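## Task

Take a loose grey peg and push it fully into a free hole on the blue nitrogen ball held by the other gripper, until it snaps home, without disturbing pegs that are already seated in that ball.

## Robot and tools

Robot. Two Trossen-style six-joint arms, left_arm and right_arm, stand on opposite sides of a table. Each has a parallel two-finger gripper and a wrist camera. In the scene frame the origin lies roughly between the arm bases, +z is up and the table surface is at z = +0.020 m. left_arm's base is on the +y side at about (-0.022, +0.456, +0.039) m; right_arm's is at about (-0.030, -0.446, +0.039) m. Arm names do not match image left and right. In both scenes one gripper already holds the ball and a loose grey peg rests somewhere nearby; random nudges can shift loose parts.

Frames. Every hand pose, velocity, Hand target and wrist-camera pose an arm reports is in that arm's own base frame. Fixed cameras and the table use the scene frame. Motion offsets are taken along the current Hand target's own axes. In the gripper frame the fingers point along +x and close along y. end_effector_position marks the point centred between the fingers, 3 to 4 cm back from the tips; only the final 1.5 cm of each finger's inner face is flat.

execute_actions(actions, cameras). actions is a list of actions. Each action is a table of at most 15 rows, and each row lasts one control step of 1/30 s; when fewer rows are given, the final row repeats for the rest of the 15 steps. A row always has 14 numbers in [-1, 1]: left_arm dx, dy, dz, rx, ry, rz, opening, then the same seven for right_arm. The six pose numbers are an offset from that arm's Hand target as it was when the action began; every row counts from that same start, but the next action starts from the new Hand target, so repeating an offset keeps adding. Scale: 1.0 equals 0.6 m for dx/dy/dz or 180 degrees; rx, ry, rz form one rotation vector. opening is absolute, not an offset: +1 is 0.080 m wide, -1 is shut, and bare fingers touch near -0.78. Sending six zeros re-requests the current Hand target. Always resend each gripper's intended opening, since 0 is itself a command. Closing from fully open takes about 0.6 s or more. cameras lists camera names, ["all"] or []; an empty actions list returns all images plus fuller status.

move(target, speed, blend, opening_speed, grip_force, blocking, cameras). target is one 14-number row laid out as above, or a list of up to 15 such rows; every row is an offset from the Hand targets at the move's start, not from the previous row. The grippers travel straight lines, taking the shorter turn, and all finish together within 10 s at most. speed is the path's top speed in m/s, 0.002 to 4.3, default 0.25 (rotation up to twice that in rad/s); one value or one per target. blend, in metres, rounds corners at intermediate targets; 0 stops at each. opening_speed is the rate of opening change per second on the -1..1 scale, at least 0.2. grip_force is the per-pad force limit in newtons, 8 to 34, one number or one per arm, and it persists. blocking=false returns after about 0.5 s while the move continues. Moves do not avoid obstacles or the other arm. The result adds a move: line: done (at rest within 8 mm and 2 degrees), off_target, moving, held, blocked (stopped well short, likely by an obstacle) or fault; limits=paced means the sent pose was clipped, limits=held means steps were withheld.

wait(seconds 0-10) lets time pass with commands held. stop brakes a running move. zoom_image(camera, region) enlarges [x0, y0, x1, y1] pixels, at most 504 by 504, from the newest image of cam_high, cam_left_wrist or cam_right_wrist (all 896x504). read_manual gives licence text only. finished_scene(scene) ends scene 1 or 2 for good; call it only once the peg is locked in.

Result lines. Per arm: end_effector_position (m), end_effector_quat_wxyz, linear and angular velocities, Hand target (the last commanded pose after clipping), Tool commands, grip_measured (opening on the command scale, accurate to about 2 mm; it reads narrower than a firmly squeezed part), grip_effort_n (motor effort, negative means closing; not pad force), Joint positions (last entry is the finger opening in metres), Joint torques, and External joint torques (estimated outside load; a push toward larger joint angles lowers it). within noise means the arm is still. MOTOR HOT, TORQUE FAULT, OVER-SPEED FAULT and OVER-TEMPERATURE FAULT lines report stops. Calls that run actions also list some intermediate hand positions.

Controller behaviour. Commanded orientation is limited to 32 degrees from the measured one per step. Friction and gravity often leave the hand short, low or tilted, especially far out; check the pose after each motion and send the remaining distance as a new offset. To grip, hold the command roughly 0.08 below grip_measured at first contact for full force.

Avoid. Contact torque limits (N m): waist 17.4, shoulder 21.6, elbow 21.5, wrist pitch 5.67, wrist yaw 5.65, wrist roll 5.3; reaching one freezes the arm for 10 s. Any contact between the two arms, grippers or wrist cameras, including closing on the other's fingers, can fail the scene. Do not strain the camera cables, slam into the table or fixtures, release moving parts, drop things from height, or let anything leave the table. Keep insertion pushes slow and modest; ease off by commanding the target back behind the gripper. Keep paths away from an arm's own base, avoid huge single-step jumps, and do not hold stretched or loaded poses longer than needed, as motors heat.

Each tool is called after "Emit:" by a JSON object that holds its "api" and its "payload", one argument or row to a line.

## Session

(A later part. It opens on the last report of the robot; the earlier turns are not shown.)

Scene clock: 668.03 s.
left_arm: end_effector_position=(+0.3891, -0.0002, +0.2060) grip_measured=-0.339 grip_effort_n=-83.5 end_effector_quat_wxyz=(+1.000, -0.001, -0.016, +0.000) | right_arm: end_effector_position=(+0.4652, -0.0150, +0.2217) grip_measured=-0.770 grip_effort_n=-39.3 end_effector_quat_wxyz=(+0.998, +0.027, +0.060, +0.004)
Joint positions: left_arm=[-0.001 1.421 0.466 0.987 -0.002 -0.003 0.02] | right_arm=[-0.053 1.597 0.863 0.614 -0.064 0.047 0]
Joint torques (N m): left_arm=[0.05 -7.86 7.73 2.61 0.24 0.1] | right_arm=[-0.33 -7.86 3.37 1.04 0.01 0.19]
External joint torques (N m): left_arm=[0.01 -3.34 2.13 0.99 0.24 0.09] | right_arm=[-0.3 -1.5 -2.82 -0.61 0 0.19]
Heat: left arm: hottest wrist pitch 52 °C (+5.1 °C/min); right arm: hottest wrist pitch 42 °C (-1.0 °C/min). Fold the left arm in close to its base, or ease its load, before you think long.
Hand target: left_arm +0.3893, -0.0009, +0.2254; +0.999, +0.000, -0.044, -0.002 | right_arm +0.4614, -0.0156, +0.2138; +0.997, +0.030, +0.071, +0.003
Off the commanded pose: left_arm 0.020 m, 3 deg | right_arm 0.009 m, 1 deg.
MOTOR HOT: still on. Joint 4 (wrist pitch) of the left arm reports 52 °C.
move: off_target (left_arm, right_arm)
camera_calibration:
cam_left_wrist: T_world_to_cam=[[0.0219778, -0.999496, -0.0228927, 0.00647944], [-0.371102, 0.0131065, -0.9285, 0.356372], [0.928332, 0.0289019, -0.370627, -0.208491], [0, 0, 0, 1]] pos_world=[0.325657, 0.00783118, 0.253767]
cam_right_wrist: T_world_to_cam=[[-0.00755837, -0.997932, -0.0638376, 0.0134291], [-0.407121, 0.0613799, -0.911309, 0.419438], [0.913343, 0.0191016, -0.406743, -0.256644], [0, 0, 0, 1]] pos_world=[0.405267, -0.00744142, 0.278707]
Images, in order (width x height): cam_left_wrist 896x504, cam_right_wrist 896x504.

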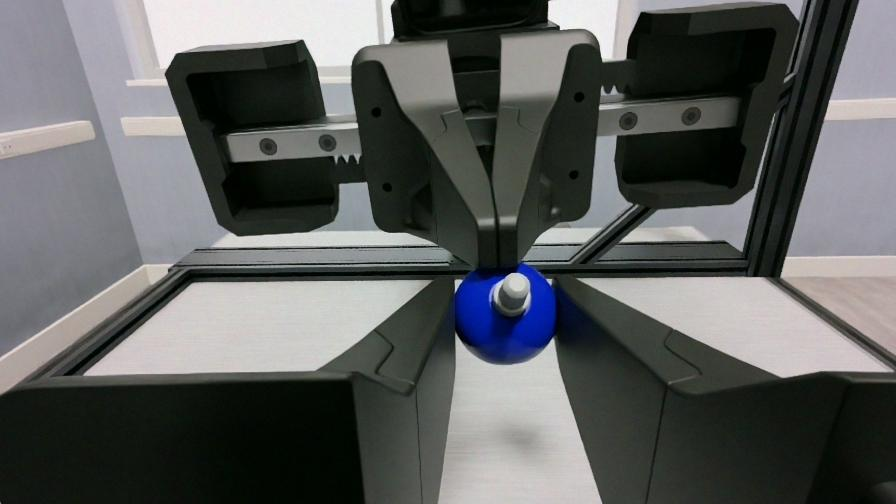

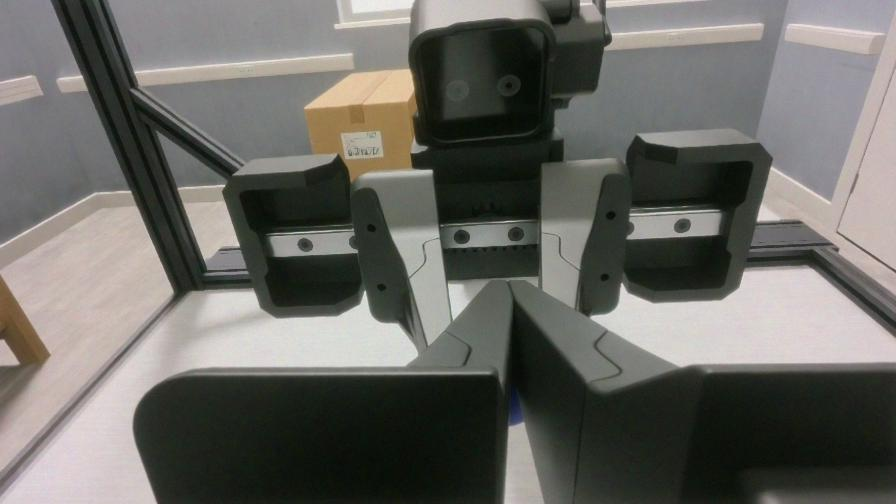

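Emit:
{"api": "zoom_image", "payload": {
  "camera": "cam_left_wrist",
  "region": [474, 260, 544, 330]
}}

Emit:
{"api": "move", "payload": {
  "target": [0,0,-0.012,0,0,0,-0.465,-0.02,0,-0.003,0,0,0,-0.9],
  "speed": 0.04,
  "cameras": ["cam_left_wrist","cam_right_wrist"]
}}

Scaled by 7.200 from the camera's 896x504 image, which has a finer 1280x720 frame.

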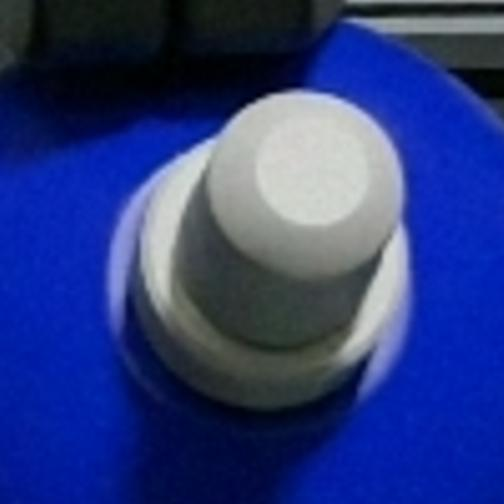

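Scene clock: 669.37 s.
left_arm: end_effector_position=(+0.3897, -0.0002, +0.2112) grip_measured=-0.339 grip_effort_n=-83.5 end_effector_quat_wxyz=(+1.000, -0.001, -0.031, +0.000) | right_arm: end_effector_position=(+0.4526, -0.0153, +0.2228) grip_measured=-0.770 grip_effort_n=-39.8 end_effector_quat_wxyz=(+0.998, +0.027, +0.059, +0.003)
Joint positions: left_arm=[-0.001 1.431 0.466 1.027 -0.002 -0.003 0.02] | right_arm=[-0.055 1.548 0.817 0.614 -0.064 0.047 0]
Joint torques (N m): left_arm=[0.04 -5.3 6.15 2.71 0.24 0.09] | right_arm=[-0.28 -6.88 3.61 1.04 -0.1 0.15]
External joint torques (N m): left_arm=[0.02 -0.74 0.57 1.09 0.24 0.09] | right_arm=[-0.33 -0.86 -2.58 -0.6 -0.09 0.15]
Heat: left arm: hottest wrist pitch 53 °C (+6.1 °C/min); right arm: hottest wrist pitch 42 °C (-1.0 °C/min). Fold the left arm in close to its base, or ease its load, before you think long.
Hand target: left_arm +0.3900, -0.0009, +0.2183; +0.999, +0.000, -0.044, -0.002 | right_arm +0.4493, -0.0157, +0.2138; +0.997, +0.030, +0.071, +0.003
Off the commanded pose: left_arm 0.007 m, 2 deg | right_arm 0.010 m, 1 deg.
MOTOR HOT: still on. Joint 4 (wrist pitch) of the left arm reports 53 °C.
move: off_target (right_arm)
camera_calibration:
cam_left_wrist: T_world_to_cam=[[0.0226662, -0.999496, -0.02221, 0.00617074], [-0.342666, 0.0131029, -0.939366, 0.352654], [0.939184, 0.0289025, -0.342197, -0.217433], [0, 0, 0, 1]] pos_world=[0.324912, 0.00783118, 0.257003]
cam_right_wrist: T_world_to_cam=[[-0.00972977, -0.99792, -0.0637315, 0.0140269], [-0.404906, 0.0622075, -0.91224, 0.414583], [0.914307, 0.0169294, -0.404669, -0.245617], [0, 0, 0, 1]] pos_world=[0.392573, -0.00763432, 0.2797]
Images, in order (width x height): cam_left_wrist 896x504, cam_right_wrist 896x504.

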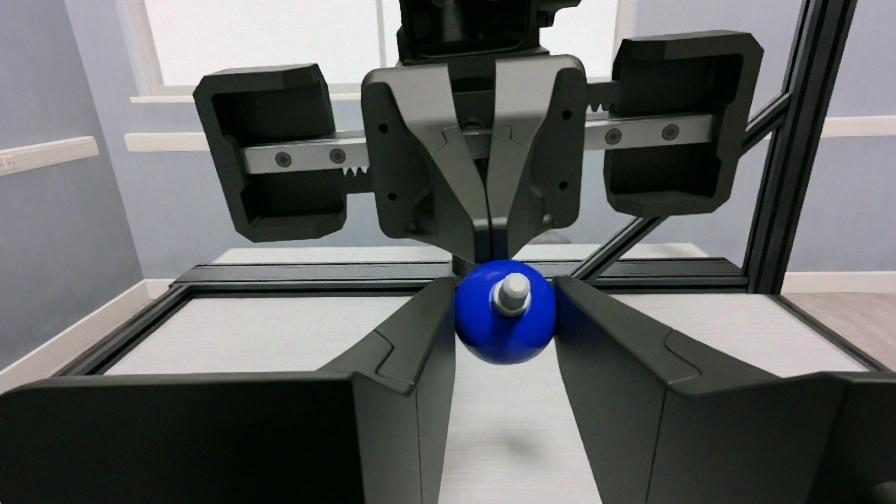

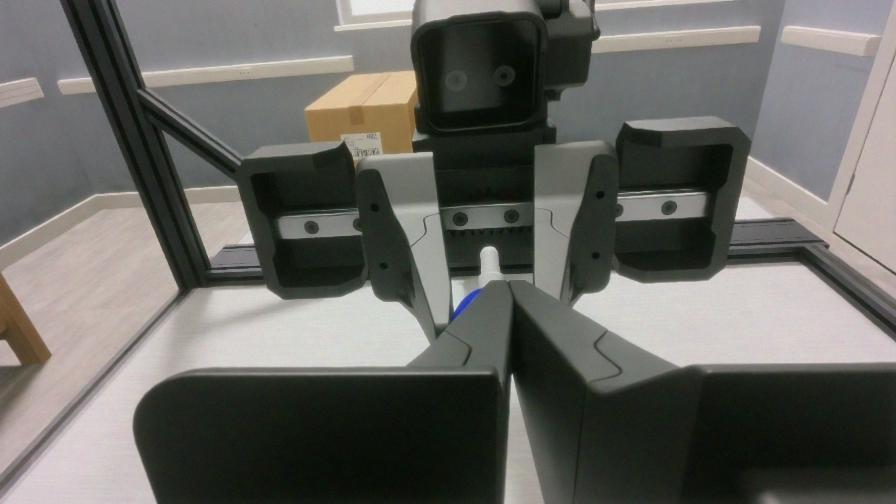

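Emit:
{"api": "zoom_image", "payload": {
  "camera": "cam_left_wrist",
  "region": [434, 200, 574, 340]
}}

Emit:
{"api": "zoom_image", "payload": {
  "camera": "cam_right_wrist",
  "region": [424, 230, 574, 380]
}}

Scaled by 3.600 from the camera's 896x504 image, which has a finer 1280x720 frame.

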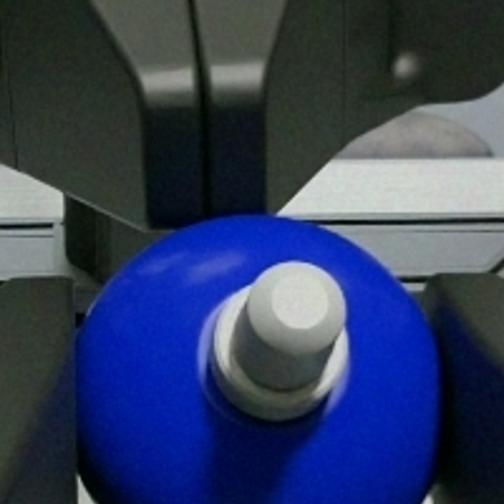

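Scaled by 3.360 from the camera's 896x504 image, which has a finer 1280x720 frame.

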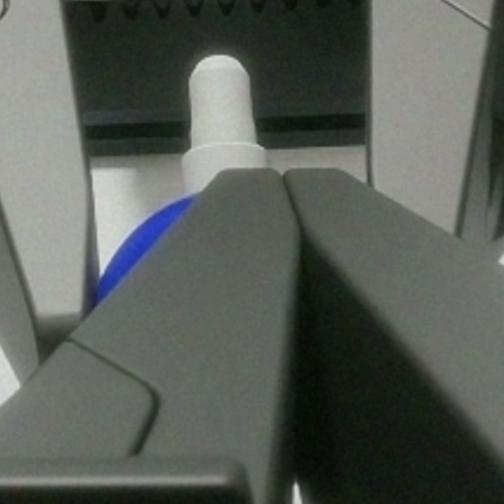

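Emit:
{"api": "move", "payload": {
  "target": [
    [0,0,0,0,0,0,-0.465,-0.02,0.008,0.033,0,0,0,-0.9],
    [0,0,0,0,0,0,-0.465,-0.017,0.009,0.093,0,0.175,0,-0.35]
  ],
  "speed": 0.1,
  "blend": [0.01,0],
  "cameras": ["cam_left_wrist","cam_right_wrist"]
}}

Scene clock: 680.47 s.
left_arm: end_effector_position=(+0.3895, -0.0002, +0.2144) grip_measured=-0.339 grip_effort_n=-83.5 end_effector_quat_wxyz=(+0.999, -0.001, -0.038, +0.000) | right_arm: end_effector_position=(+0.4437, -0.0129, +0.2686) grip_measured=-0.355 grip_effort_n=17.9 end_effector_quat_wxyz=(+0.939, +0.030, +0.342, +0.010)
Joint positions: left_arm=[-0.001 1.431 0.466 1.042 -0.002 -0.003 0.02] | right_arm=[-0.057 1.602 1.527 -0.624 -0.083 0.013 0.019]
Joint torques (N m): left_arm=[0.02 -5.25 6.17 1.73 0.24 0.09] | right_arm=[-0.35 -6.16 7.39 1.59 -0.12 -0.17]
External joint torques (N m): left_arm=[0 -0.72 0.61 0.13 0.24 0.09] | right_arm=[-0.34 0.53 0.93 0.15 -0.08 -0.17]
Heat: left arm: hottest wrist pitch 52 °C (+5.0 °C/min); right arm: hottest wrist pitch 41 °C (-1.0 °C/min). Fold the left arm in close to its base, or ease its load, before you think long.
Hand target: left_arm +0.3899, -0.0009, +0.2184; +0.999, +0.000, -0.044, -0.002 | right_arm +0.4471, -0.0137, +0.2707; +0.940, +0.028, +0.339, +0.011
Off the commanded pose: left_arm 0.004 m, 1 deg | right_arm 0.004 m, 0 deg.
MOTOR HOT: still on. Joint 4 (wrist pitch) of the left arm reports 52 °C.
move: done
camera_calibration:
cam_left_wrist: T_world_to_cam=[[0.0229936, -0.999496, -0.0218712, 0.00604592], [-0.328632, 0.0131046, -0.944367, 0.351187], [0.944178, 0.0289019, -0.328165, -0.221109], [0, 0, 0, 1]] pos_world=[0.324039, 0.00783118, 0.259222]
cam_right_wrist: T_world_to_cam=[[-0.01736, -0.997819, -0.0636807, 0.0226931], [-0.839664, 0.0491273, -0.540879, 0.545626], [0.542828, 0.0440807, -0.838686, 0.0628121], [0, 0, 0, 1]] pos_world=[0.42444, -0.00693029, 0.349243]
Images, in order (width x height): cam_left_wrist 896x504, cam_right_wrist 896x504.

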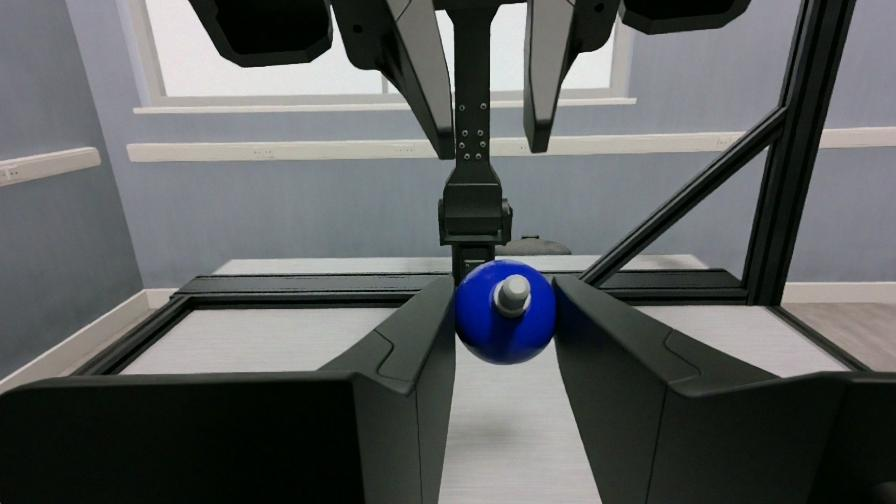

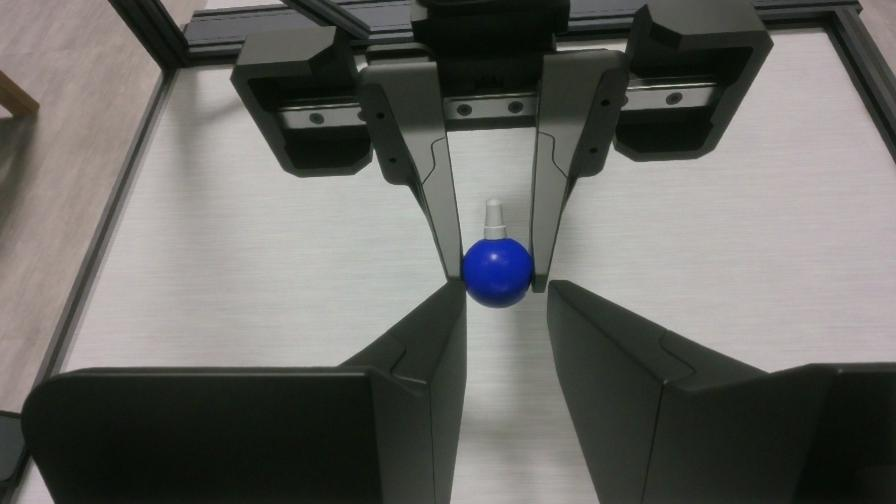

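Emit:
{"api": "zoom_image", "payload": {
  "camera": "cam_right_wrist",
  "region": [470, 192, 530, 252]
}}

Scaled by 8.400 from the camera's 896x504 image, which has a finer 1280x720 frame.

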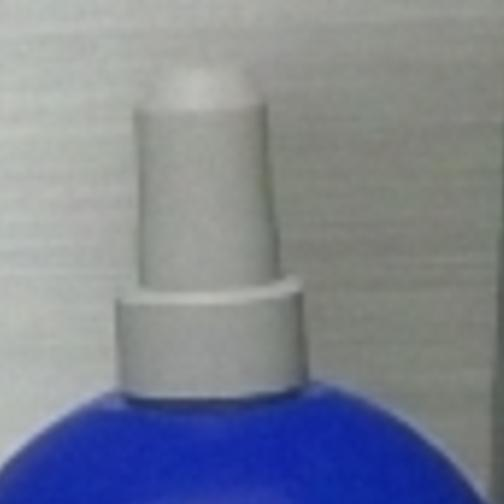

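Emit:
{"api": "move", "payload": {
  "target": [0,0,0,0,0,0,-0.465,0.05,0,0.025,0,0,0,-0.35],
  "speed": 0.08,
  "cameras": ["cam_left_wrist","cam_right_wrist"]
}}

Scene clock: 686.50 s.
left_arm: end_effector_position=(+0.3895, -0.0002, +0.2144) grip_measured=-0.339 grip_effort_n=-83.5 end_effector_quat_wxyz=(+0.999, -0.001, -0.038, +0.000) | right_arm: end_effector_position=(+0.4759, -0.0138, +0.2615) grip_measured=-0.353 grip_effort_n=17.4 end_effector_quat_wxyz=(+0.939, +0.029, +0.342, +0.011)
Joint positions: left_arm=[-0.001 1.431 0.466 1.042 -0.002 -0.003 0.02] | right_arm=[-0.055 1.723 1.631 -0.608 -0.083 0.013 0.019]
Joint torques (N m): left_arm=[0.03 -5.24 6.17 1.73 0.24 0.09] | right_arm=[0.26 -6.88 7.48 1.73 0 0.02]
External joint torques (N m): left_arm=[0.04 -0.77 0.61 0.14 0.23 0.09] | right_arm=[0.18 0.79 0.94 0.27 0.04 0.02]
Heat: left arm: hottest wrist pitch 52 °C (+5.0 °C/min); right arm: hottest wrist pitch 42 °C (-1.0 °C/min). Fold the left arm in close to its base, or ease its load, before you think long.
Hand target: left_arm +0.3899, -0.0009, +0.2184; +0.999, +0.000, -0.044, -0.002 | right_arm +0.4797, -0.0132, +0.2631; +0.940, +0.028, +0.339, +0.011
Off the commanded pose: left_arm 0.004 m, 1 deg | right_arm 0.004 m, 0 deg.
MOTOR HOT: still on. Joint 4 (wrist pitch) of the left arm reports 52 °C.
move: done
camera_calibration:
cam_left_wrist: T_world_to_cam=[[0.0229936, -0.999496, -0.0218712, 0.00604592], [-0.328632, 0.0131046, -0.944367, 0.351187], [0.944178, 0.0289019, -0.328165, -0.221109], [0, 0, 0, 1]] pos_world=[0.324039, 0.00783118, 0.259222]
cam_right_wrist: T_world_to_cam=[[-0.0155501, -0.997848, -0.0637038, 0.0209836], [-0.839967, 0.0475989, -0.540547, 0.568938], [0.542415, 0.0451035, -0.838899, 0.0397783], [0, 0, 0, 1]] pos_world=[0.456638, -0.00793649, 0.342244]
Images, in order (width x height): cam_left_wrist 896x504, cam_right_wrist 896x504.

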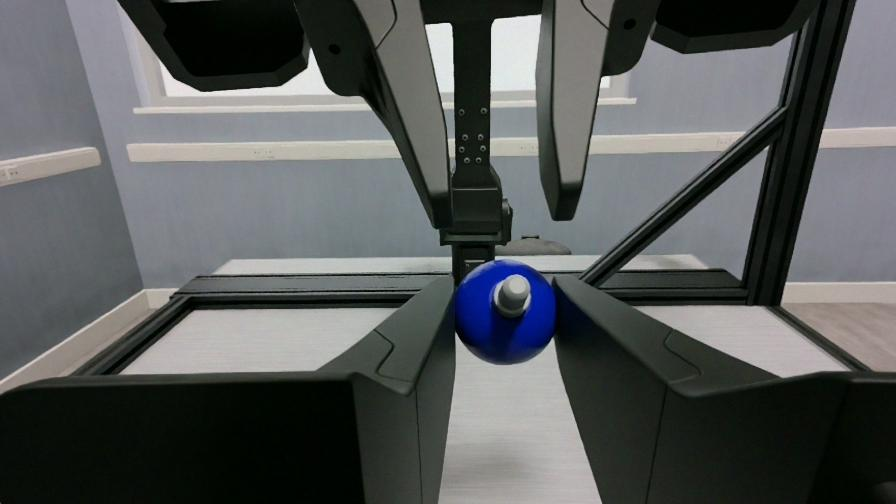

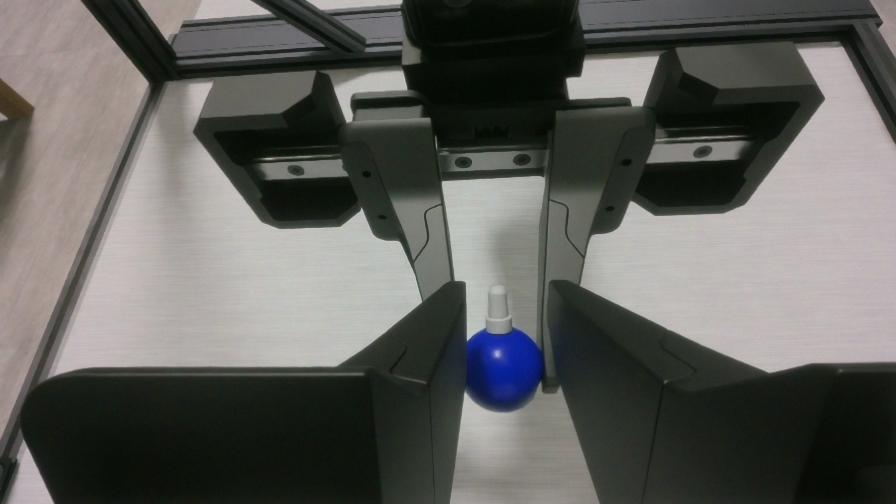

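Emit:
{"api": "move", "payload": {
  "target": [0,0,0,0,0,0,-0.465,0.024,0,-0.001,0,0,0,-0.35],
  "speed": 0.05,
  "cameras": ["cam_left_wrist","cam_right_wrist"]
}}

Scene clock: 688.53 s.
left_arm: end_effector_position=(+0.3895, -0.0002, +0.2144) grip_measured=-0.339 grip_effort_n=-83.5 end_effector_quat_wxyz=(+0.999, -0.001, -0.038, +0.000) | right_arm: end_effector_position=(+0.4864, -0.0132, +0.2515) grip_measured=-0.353 grip_effort_n=17.9 end_effector_quat_wxyz=(+0.939, +0.029, +0.343, +0.011)
Joint positions: left_arm=[-0.001 1.431 0.466 1.042 -0.002 -0.003 0.02] | right_arm=[-0.052 1.76 1.636 -0.578 -0.081 0.013 0.019]
Joint torques (N m): left_arm=[0.02 -5.24 6.18 1.73 0.24 0.1] | right_arm=[0.22 -7.31 7.47 1.82 0.05 0.06]
External joint torques (N m): left_arm=[-0.01 -0.7 0.59 0.12 0.24 0.09] | right_arm=[0.21 0.43 1.04 0.4 0.08 0.06]
Heat: left arm: hottest wrist pitch 52 °C (+5.0 °C/min); right arm: hottest wrist pitch 42 °C (-1.0 °C/min). Fold the left arm in close to its base, or ease its load, before you think long.
Hand target: left_arm +0.3899, -0.0009, +0.2184; +0.999, +0.000, -0.044, -0.002 | right_arm +0.4904, -0.0125, +0.2533; +0.940, +0.028, +0.339, +0.011
Off the commanded pose: left_arm 0.004 m, 1 deg | right_arm 0.005 m, 0 deg.
MOTOR HOT: still on. Joint 4 (wrist pitch) of the left arm reports 52 °C.
move: done
camera_calibration:
cam_left_wrist: T_world_to_cam=[[0.0229936, -0.999496, -0.0218712, 0.00604592], [-0.328632, 0.0131046, -0.944367, 0.351187], [0.944178, 0.0289019, -0.328165, -0.221109], [0, 0, 0, 1]] pos_world=[0.324039, 0.00783118, 0.259222]
cam_right_wrist: T_world_to_cam=[[-0.014014, -0.997943, -0.0625534, 0.0201047], [-0.841064, 0.0455974, -0.539011, 0.572393], [0.540755, 0.0450577, -0.839973, 0.0267455], [0, 0, 0, 1]] pos_world=[0.467238, -0.00724134, 0.332249]
Images, in order (width x height): cam_left_wrist 896x504, cam_right_wrist 896x504.

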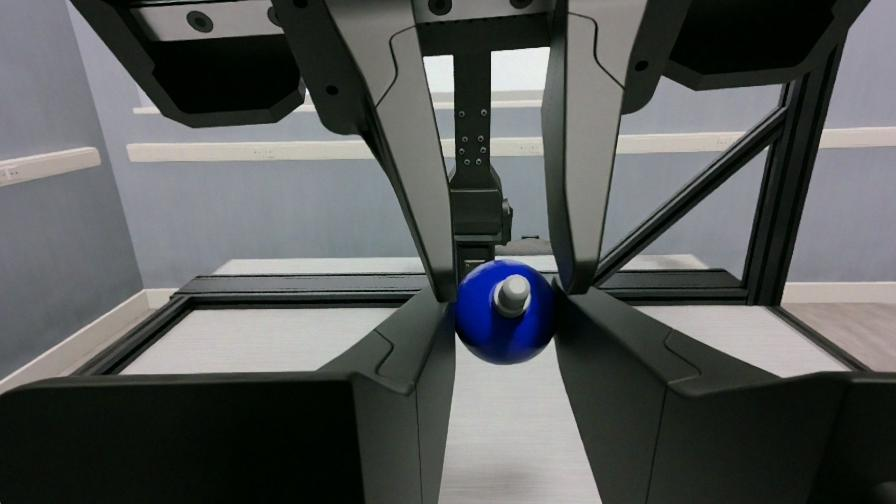

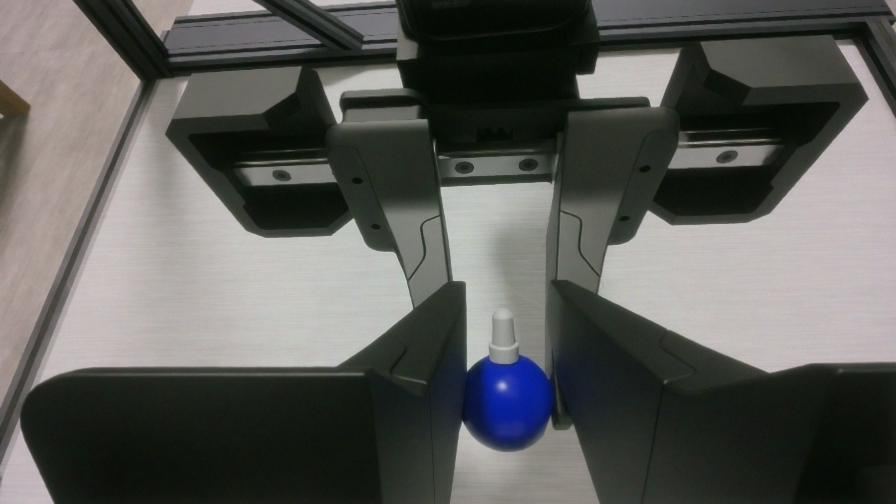

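Emit:
{"api": "move", "payload": {
  "target": [0,0,0,0,0,0,-0.465,0.0,0,0,0,0,0,-0.9],
  "opening_speed": 0.8,
  "cameras": ["cam_left_wrist","cam_right_wrist"]
}}

Scene clock: 690.17 s.
left_arm: end_effector_position=(+0.3895, -0.0002, +0.2144) grip_measured=-0.339 grip_effort_n=-83.5 end_effector_quat_wxyz=(+0.999, -0.001, -0.038, +0.000) | right_arm: end_effector_position=(+0.4865, -0.0129, +0.2518) grip_measured=-0.752 grip_effort_n=-83.5 end_effector_quat_wxyz=(+0.939, +0.028, +0.343, +0.012)
Joint positions: left_arm=[-0.001 1.431 0.466 1.042 -0.002 -0.003 0.02] | right_arm=[-0.051 1.76 1.636 -0.577 -0.08 0.013 0.001]
Joint torques (N m): left_arm=[0.03 -5.25 6.16 1.73 0.24 0.09] | right_arm=[0.16 -7.22 7.61 1.86 0.04 0.05]
External joint torques (N m): left_arm=[-0.03 -0.66 0.57 0.1 0.25 0.09] | right_arm=[0.15 0.66 1.08 0.41 0.07 0.05]
Heat: left arm: hottest wrist pitch 52 °C (+5.1 °C/min); right arm: hottest wrist pitch 42 °C (-1.0 °C/min). Fold the left arm in close to its base, or ease its load, before you think long.
Hand target: left_arm +0.3899, -0.0009, +0.2184; +0.999, +0.000, -0.044, -0.002 | right_arm +0.4905, -0.0126, +0.2535; +0.940, +0.028, +0.339, +0.011
Off the commanded pose: left_arm 0.004 m, 1 deg | right_arm 0.004 m, 0 deg.
MOTOR HOT: still on. Joint 4 (wrist pitch) of the left arm reports 52 °C.
move: done
camera_calibration:
cam_left_wrist: T_world_to_cam=[[0.0229936, -0.999496, -0.0218712, 0.00604592], [-0.328632, 0.0131046, -0.944367, 0.351187], [0.944178, 0.0289019, -0.328165, -0.221109], [0, 0, 0, 1]] pos_world=[0.324039, 0.00783118, 0.259222]
cam_right_wrist: T_world_to_cam=[[-0.0135723, -0.997969, -0.0622343, 0.020104], [-0.840694, 0.0450852, -0.53963, 0.572598], [0.54134, 0.044996, -0.839599, 0.0264459], [0, 0, 0, 1]] pos_world=[0.467337, -0.00694246, 0.332446]
Images, in order (width x height): cam_left_wrist 896x504, cam_right_wrist 896x504.

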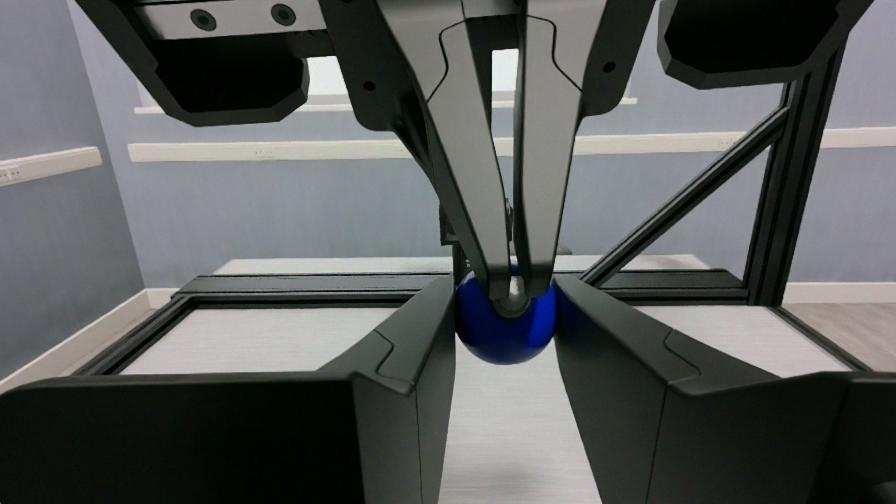

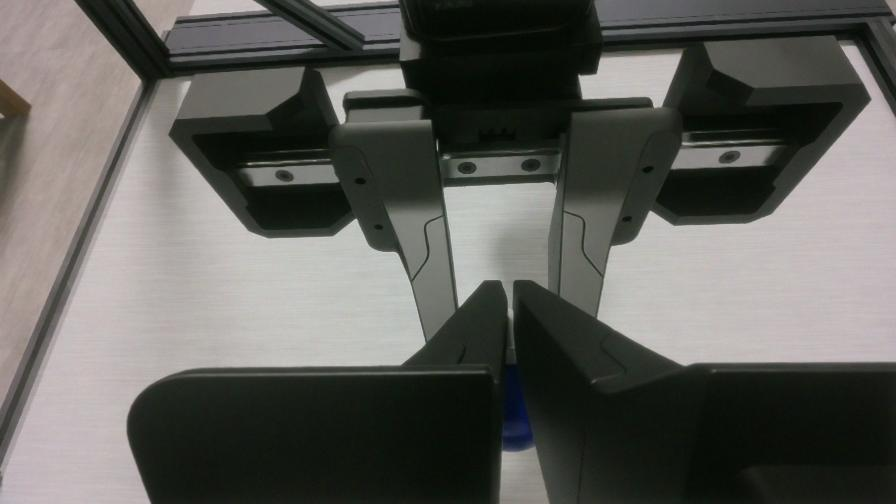

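Emit:
{"api": "move", "payload": {
  "target": [0,0,0,0,0,0,-0.465,-0.033,0,-0.0145,0,-0.056,0,-0.9],
  "speed": 0.05,
  "cameras": ["cam_left_wrist","cam_right_wrist"]
}}

Scene clock: 693.63 s.
left_arm: end_effector_position=(+0.3895, -0.0002, +0.2142) grip_measured=-0.339 grip_effort_n=-83.5 end_effector_quat_wxyz=(+0.999, -0.001, -0.038, +0.000) | right_arm: end_effector_position=(+0.4732, -0.0125, +0.2536) grip_measured=-0.770 grip_effort_n=-39.8 end_effector_quat_wxyz=(+0.964, +0.027, +0.263, +0.010)
Joint positions: left_arm=[-0.001 1.431 0.466 1.041 -0.002 -0.003 0.02] | right_arm=[-0.051 1.621 1.369 -0.28 -0.079 0.021 0]
Joint torques (N m): left_arm=[0.01 -5.25 6.18 1.8 0.24 0.09] | right_arm=[-0.12 -9.96 5.02 1.98 0 0.2]
External joint torques (N m): left_arm=[0.02 -0.83 0.7 0.23 0.23 0.09] | right_arm=[-0.12 -2.82 -1.72 0.4 0.02 0.2]
Heat: left arm: hottest wrist pitch 52 °C (+5.0 °C/min); right arm: hottest wrist pitch 42 °C (-1.0 °C/min). Fold the left arm in close to its base, or ease its load, before you think long.
Hand target: left_arm +0.3899, -0.0009, +0.2183; +0.999, +0.000, -0.044, -0.002 | right_arm +0.4697, -0.0131, +0.2594; +0.966, +0.029, +0.255, +0.008
Off the commanded pose: left_arm 0.004 m, 1 deg | right_arm 0.007 m, 1 deg.
MOTOR HOT: still on. Joint 4 (wrist pitch) of the left arm reports 52 °C.
move: done
camera_calibration:
cam_left_wrist: T_world_to_cam=[[0.0229693, -0.999496, -0.0218971, 0.00605613], [-0.329737, 0.0131032, -0.943982, 0.351255], [0.943793, 0.0289028, -0.32927, -0.220763], [0, 0, 0, 1]] pos_world=[0.324037, 0.00783118, 0.25902]
cam_right_wrist: T_world_to_cam=[[-0.00958737, -0.998074, -0.0612886, 0.0183355], [-0.738322, 0.0484012, -0.67271, 0.547645], [0.67438, 0.0388012, -0.737364, -0.0537827], [0, 0, 0, 1]] pos_world=[0.440784, -0.00611963, 0.329872]
Images, in order (width x height): cam_left_wrist 896x504, cam_right_wrist 896x504.

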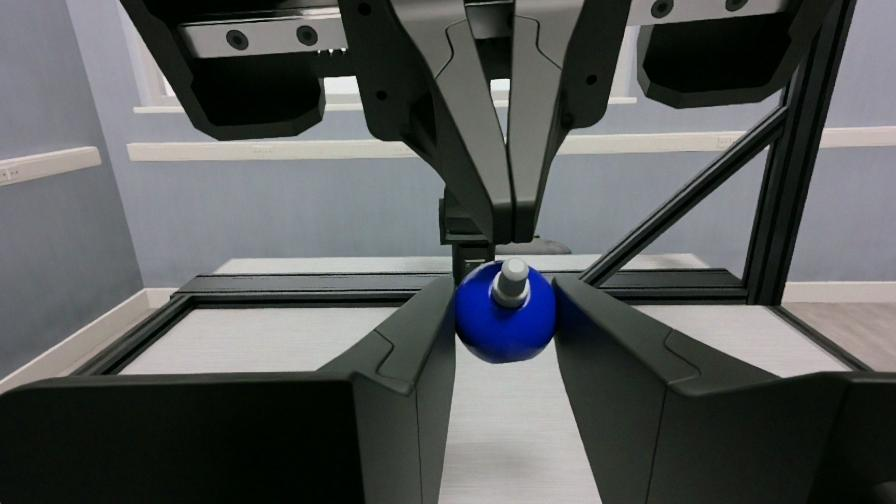

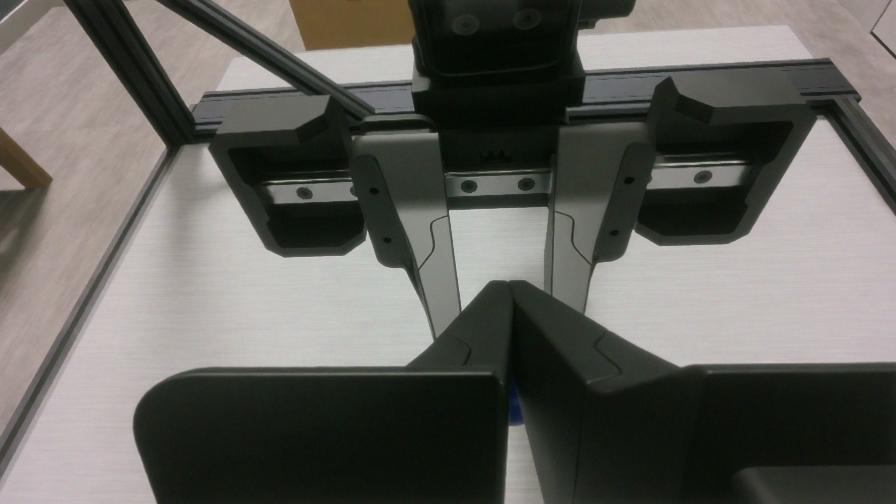

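Emit:
{"api": "move", "payload": {
  "target": [
    [0,0,0,0,0,0,-0.465,0.0,0,0,0,0,0,-0.45],
    [0,0,0,0,0,0,-0.465,0.026,0,0.0025,0,0.028,0,-0.45]
  ],
  "speed": 0.05,
  "cameras": ["cam_left_wrist","cam_right_wrist"]
}}

Scene clock: 696.90 s.
left_arm: end_effector_position=(+0.3895, -0.0002, +0.2142) grip_measured=-0.339 grip_effort_n=-83.5 end_effector_quat_wxyz=(+0.999, -0.001, -0.038, +0.000) | right_arm: end_effector_position=(+0.4803, -0.0129, +0.2513) grip_measured=-0.453 grip_effort_n=17.4 end_effector_quat_wxyz=(+0.953, +0.029, +0.300, +0.010)
Joint positions: left_arm=[-0.001 1.431 0.466 1.041 -0.002 -0.003 0.02] | right_arm=[-0.051 1.684 1.484 -0.411 -0.079 0.021 0.015]
Joint torques (N m): left_arm=[0.03 -5.25 6.15 1.8 0.24 0.09] | right_arm=[0.07 -6.69 7.71 1.68 0.03 0]
External joint torques (N m): left_arm=[0.01 -0.78 0.63 0.21 0.24 0.09] | right_arm=[0.14 0.77 1.06 0.15 0.04 0]
Heat: left arm: hottest wrist pitch 52 °C (+5.0 °C/min); right arm: hottest wrist pitch 42 °C (-1.0 °C/min). Fold the left arm in close to its base, or ease its load, before you think long.
Hand target: left_arm +0.3899, -0.0009, +0.2183; +0.999, +0.000, -0.044, -0.002 | right_arm +0.4839, -0.0126, +0.2530; +0.954, +0.029, +0.298, +0.010
Off the commanded pose: left_arm 0.004 m, 1 deg | right_arm 0.004 m, 0 deg.
MOTOR HOT: still on. Joint 4 (wrist pitch) of the left arm reports 52 °C.
move: done
camera_calibration:
cam_left_wrist: T_world_to_cam=[[0.0229693, -0.999496, -0.0218971, 0.00605613], [-0.329737, 0.0131032, -0.943982, 0.351255], [0.943793, 0.0289028, -0.32927, -0.220763], [0, 0, 0, 1]] pos_world=[0.324037, 0.00783118, 0.25902]
cam_right_wrist: T_world_to_cam=[[-0.0144222, -0.99782, -0.0643966, 0.0209876], [-0.788299, 0.0509667, -0.613177, 0.560469], [0.615123, 0.0419204, -0.787316, -0.0191499], [0, 0, 0, 1]] pos_world=[0.4539, -0.00682064, 0.329942]
Images, in order (width x height): cam_left_wrist 896x504, cam_right_wrist 896x504.

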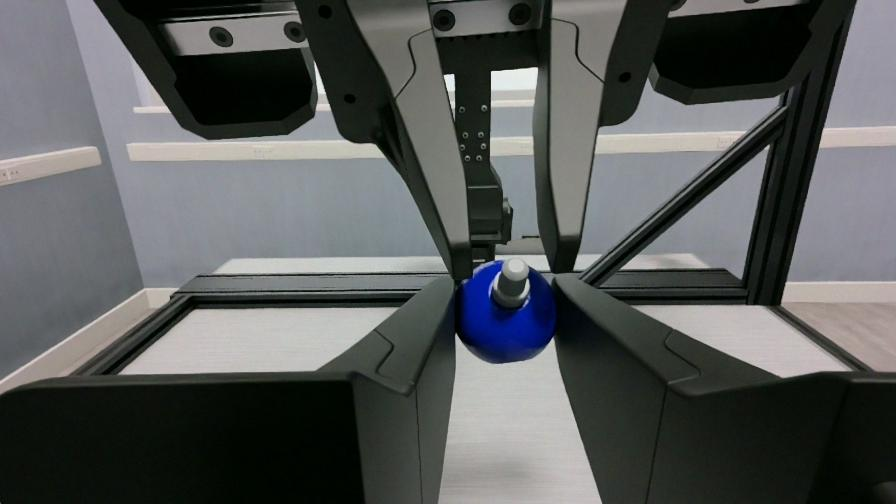

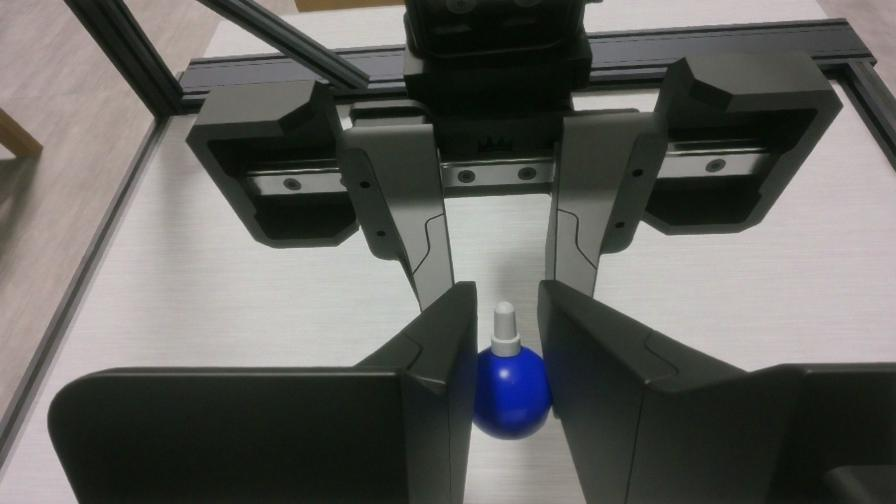

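Emit:
{"api": "move", "payload": {
  "target": [
    [0,0,0,0,0,0,-0.465,0.007,0,-0.005,0,0,0,-0.45],
    [0,0,0,0,0,0,-0.465,0.007,0,-0.005,0,0,0,-0.9]
  ],
  "speed": 0.05,
  "cameras": ["cam_left_wrist","cam_right_wrist"]
}}

Scene clock: 699.37 s.
left_arm: end_effector_position=(+0.3895, -0.0002, +0.2142) grip_measured=-0.339 grip_effort_n=-83.5 end_effector_quat_wxyz=(+0.999, -0.001, -0.038, +0.000) | right_arm: end_effector_position=(+0.4831, -0.0127, +0.2512) grip_measured=-0.752 grip_effort_n=-83.5 end_effector_quat_wxyz=(+0.955, +0.029, +0.296, +0.010)
Joint positions: left_arm=[-0.001 1.431 0.466 1.041 -0.002 -0.003 0.02] | right_arm=[-0.051 1.69 1.485 -0.396 -0.078 0.021 0.001]
Joint torques (N m): left_arm=[0 -5.25 6.16 1.8 0.23 0.09] | right_arm=[-0.01 -6.87 6.25 1.93 0.04 0.03]
External joint torques (N m): left_arm=[0 -0.75 0.63 0.2 0.23 0.09] | right_arm=[0.06 0.55 -0.34 0.42 0.05 0.03]
Heat: left arm: hottest wrist pitch 52 °C (+5.1 °C/min); right arm: hottest wrist pitch 42 °C (-1.0 °C/min). Fold the left arm in close to its base, or ease its load, before you think long.
Hand target: left_arm +0.3899, -0.0009, +0.2183; +0.999, +0.000, -0.044, -0.002 | right_arm +0.4857, -0.0123, +0.2482; +0.954, +0.029, +0.298, +0.010
Off the commanded pose: left_arm 0.004 m, 1 deg | right_arm 0.004 m, 0 deg.
MOTOR HOT: still on. Joint 4 (wrist pitch) of the left arm reports 52 °C.
move: done
camera_calibration:
cam_left_wrist: T_world_to_cam=[[0.0229693, -0.999496, -0.0218971, 0.00605613], [-0.329737, 0.0131032, -0.943982, 0.351255], [0.943793, 0.0289028, -0.32927, -0.220763], [0, 0, 0, 1]] pos_world=[0.324037, 0.00783118, 0.25902]
cam_right_wrist: T_world_to_cam=[[-0.0134387, -0.997867, -0.0638749, 0.0205755], [-0.782927, 0.0502363, -0.620081, 0.561809], [0.621968, 0.0416763, -0.781933, -0.0256675], [0, 0, 0, 1]] pos_world=[0.456096, -0.00662187, 0.329611]
Images, in order (width x height): cam_left_wrist 896x504, cam_right_wrist 896x504.

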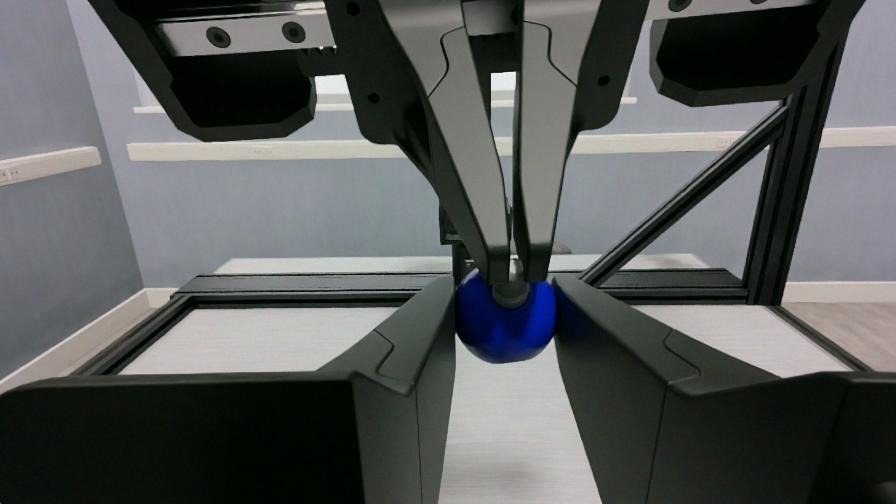

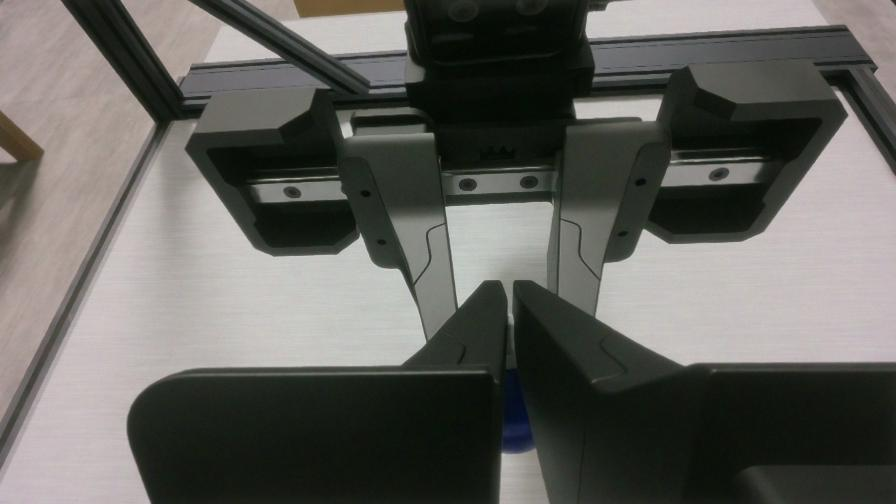

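Emit:
{"api": "move", "payload": {
  "target": [0,0,0,0,0,0,-0.465,-0.0205,0,-0.0202,0,-0.083,0,-0.9],
  "speed": 0.04,
  "cameras": ["cam_left_wrist","cam_right_wrist"]
}}

Scene clock: 704.30 s.
left_arm: end_effector_position=(+0.3895, -0.0002, +0.2135) grip_measured=-0.339 grip_effort_n=-83.5 end_effector_quat_wxyz=(+0.999, -0.001, -0.036, +0.000) | right_arm: end_effector_position=(+0.4737, -0.0129, +0.2448) grip_measured=-0.754 grip_effort_n=-83.5 end_effector_quat_wxyz=(+0.985, +0.027, +0.170, +0.007)
Joint positions: left_arm=[-0.001 1.431 0.466 1.038 -0.002 -0.003 0.02] | right_arm=[-0.049 1.576 1.138 0.095 -0.069 0.035 0.001]
Joint torques (N m): left_arm=[0.03 -5.27 6.17 2 0.23 0.09] | right_arm=[0.16 -9.49 4.32 1.42 0.06 0.19]
External joint torques (N m): left_arm=[0.02 -0.72 0.58 0.39 0.23 0.09] | right_arm=[0.2 -2.79 -2.38 -0.23 0.06 0.19]
Heat: left arm: hottest wrist pitch 52 °C (+5.1 °C/min); right arm: hottest wrist pitch 42 °C (-1.0 °C/min). Fold the left arm in close to its base, or ease its load, before you think long.
Hand target: left_arm +0.3899, -0.0009, +0.2183; +0.999, +0.000, -0.044, -0.002 | right_arm +0.4687, -0.0120, +0.2451; +0.985, +0.030, +0.171, +0.006
Off the commanded pose: left_arm 0.005 m, 1 deg | right_arm 0.005 m, 0 deg.
MOTOR HOT: still on. Joint 4 (wrist pitch) of the left arm reports 52 °C.
move: done
camera_calibration:
cam_left_wrist: T_world_to_cam=[[0.0229027, -0.999496, -0.0219679, 0.00608272], [-0.332632, 0.0131034, -0.942966, 0.351614], [0.942779, 0.0289037, -0.332164, -0.220002], [0, 0, 0, 1]] pos_world=[0.324231, 0.00783118, 0.258616]
cam_right_wrist: T_world_to_cam=[[-0.0101301, -0.997998, -0.0624309, 0.0179461], [-0.59836, 0.0560724, -0.799263, 0.506894], [0.801164, 0.0292595, -0.59773, -0.154973], [0, 0, 0, 1]] pos_world=[0.427646, -0.00597825, 0.31363]
Images, in order (width x height): cam_left_wrist 896x504, cam_right_wrist 896x504.

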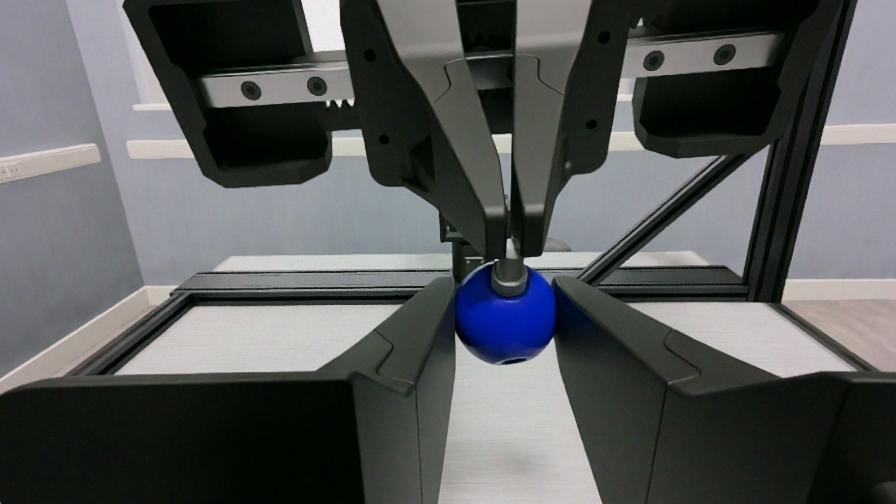

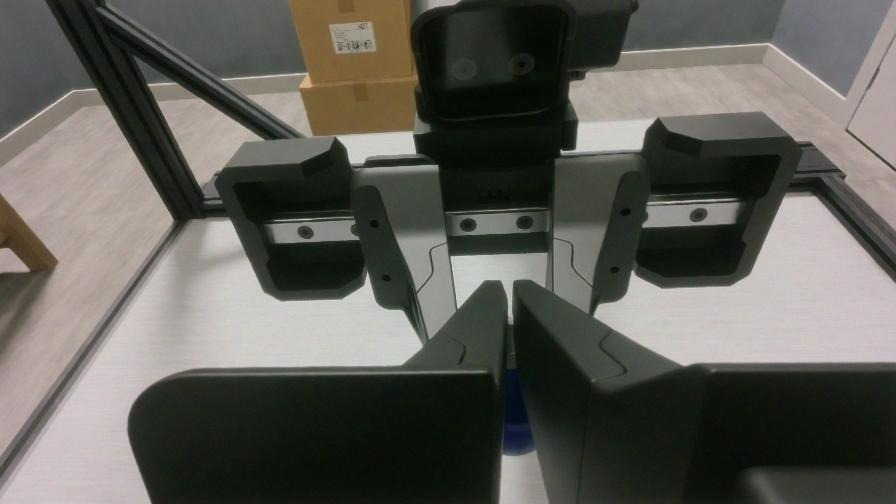

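Emit:
{"api": "move", "payload": {
  "target": [0,0,0,0,0,0,-0.465,-0.0185,0,-0.0135,0,-0.055,0,-0.9],
  "speed": 0.04,
  "cameras": ["cam_left_wrist"]
}}

Scene clock: 707.50 s.
left_arm: end_effector_position=(+0.3895, -0.0002, +0.2140) grip_measured=-0.339 grip_effort_n=-83.5 end_effector_quat_wxyz=(+0.999, -0.001, -0.037, +0.000) | right_arm: end_effector_position=(+0.4588, -0.0128, +0.2361) grip_measured=-0.770 grip_effort_n=-39.3 end_effector_quat_wxyz=(+0.995, +0.028, +0.092, +0.004)
Joint positions: left_arm=[-0.001 1.431 0.466 1.04 -0.002 -0.003 0.02] | right_arm=[-0.047 1.531 0.921 0.424 -0.059 0.046 0]
Joint torques (N m): left_arm=[0.02 -5.25 6.16 1.86 0.24 0.09] | right_arm=[0.29 -8.89 4.79 2.12 0.07 0.2]
External joint torques (N m): left_arm=[0.02 -0.75 0.63 0.26 0.24 0.08] | right_arm=[0.24 -2.72 -1.66 0.47 0.08 0.2]
Heat: left arm: hottest wrist pitch 52 °C (+5.0 °C/min); right arm: hottest wrist pitch 42 °C (-2.0 °C/min). Fold the left arm in close to its base, or ease its load, before you think long.
Hand target: left_arm +0.3899, -0.0009, +0.2183; +0.999, +0.000, -0.044, -0.002 | right_arm +0.4555, -0.0119, +0.2412; +0.996, +0.030, +0.086, +0.003
Off the commanded pose: left_arm 0.004 m, 1 deg | right_arm 0.006 m, 1 deg.
MOTOR HOT: still on. Joint 4 (wrist pitch) of the left arm reports 52 °C.
move: done
camera_calibration:
cam_left_wrist: T_world_to_cam=[[0.0229521, -0.999496, -0.0219148, 0.00606183], [-0.330424, 0.0131046, -0.943742, 0.351352], [0.943554, 0.028902, -0.329956, -0.220634], [0, 0, 0, 1]] pos_world=[0.324136, 0.00783118, 0.258919]
Images, in order (width x height): cam_left_wrist 896x504.

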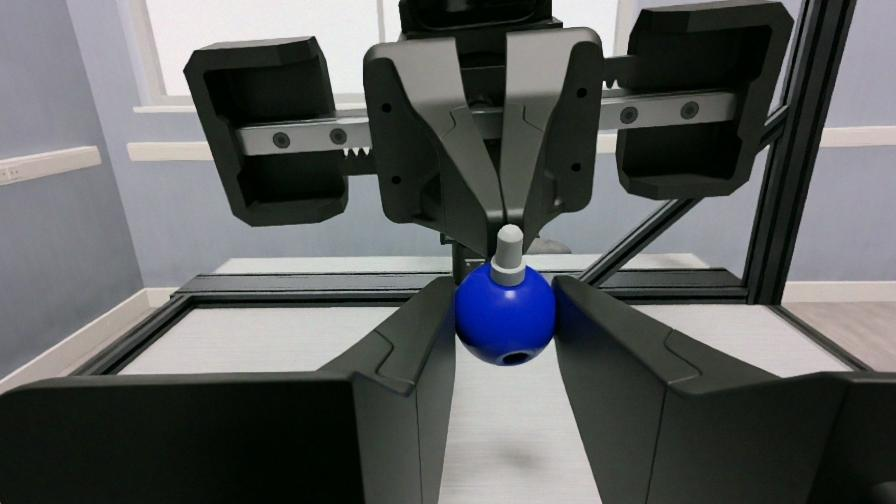

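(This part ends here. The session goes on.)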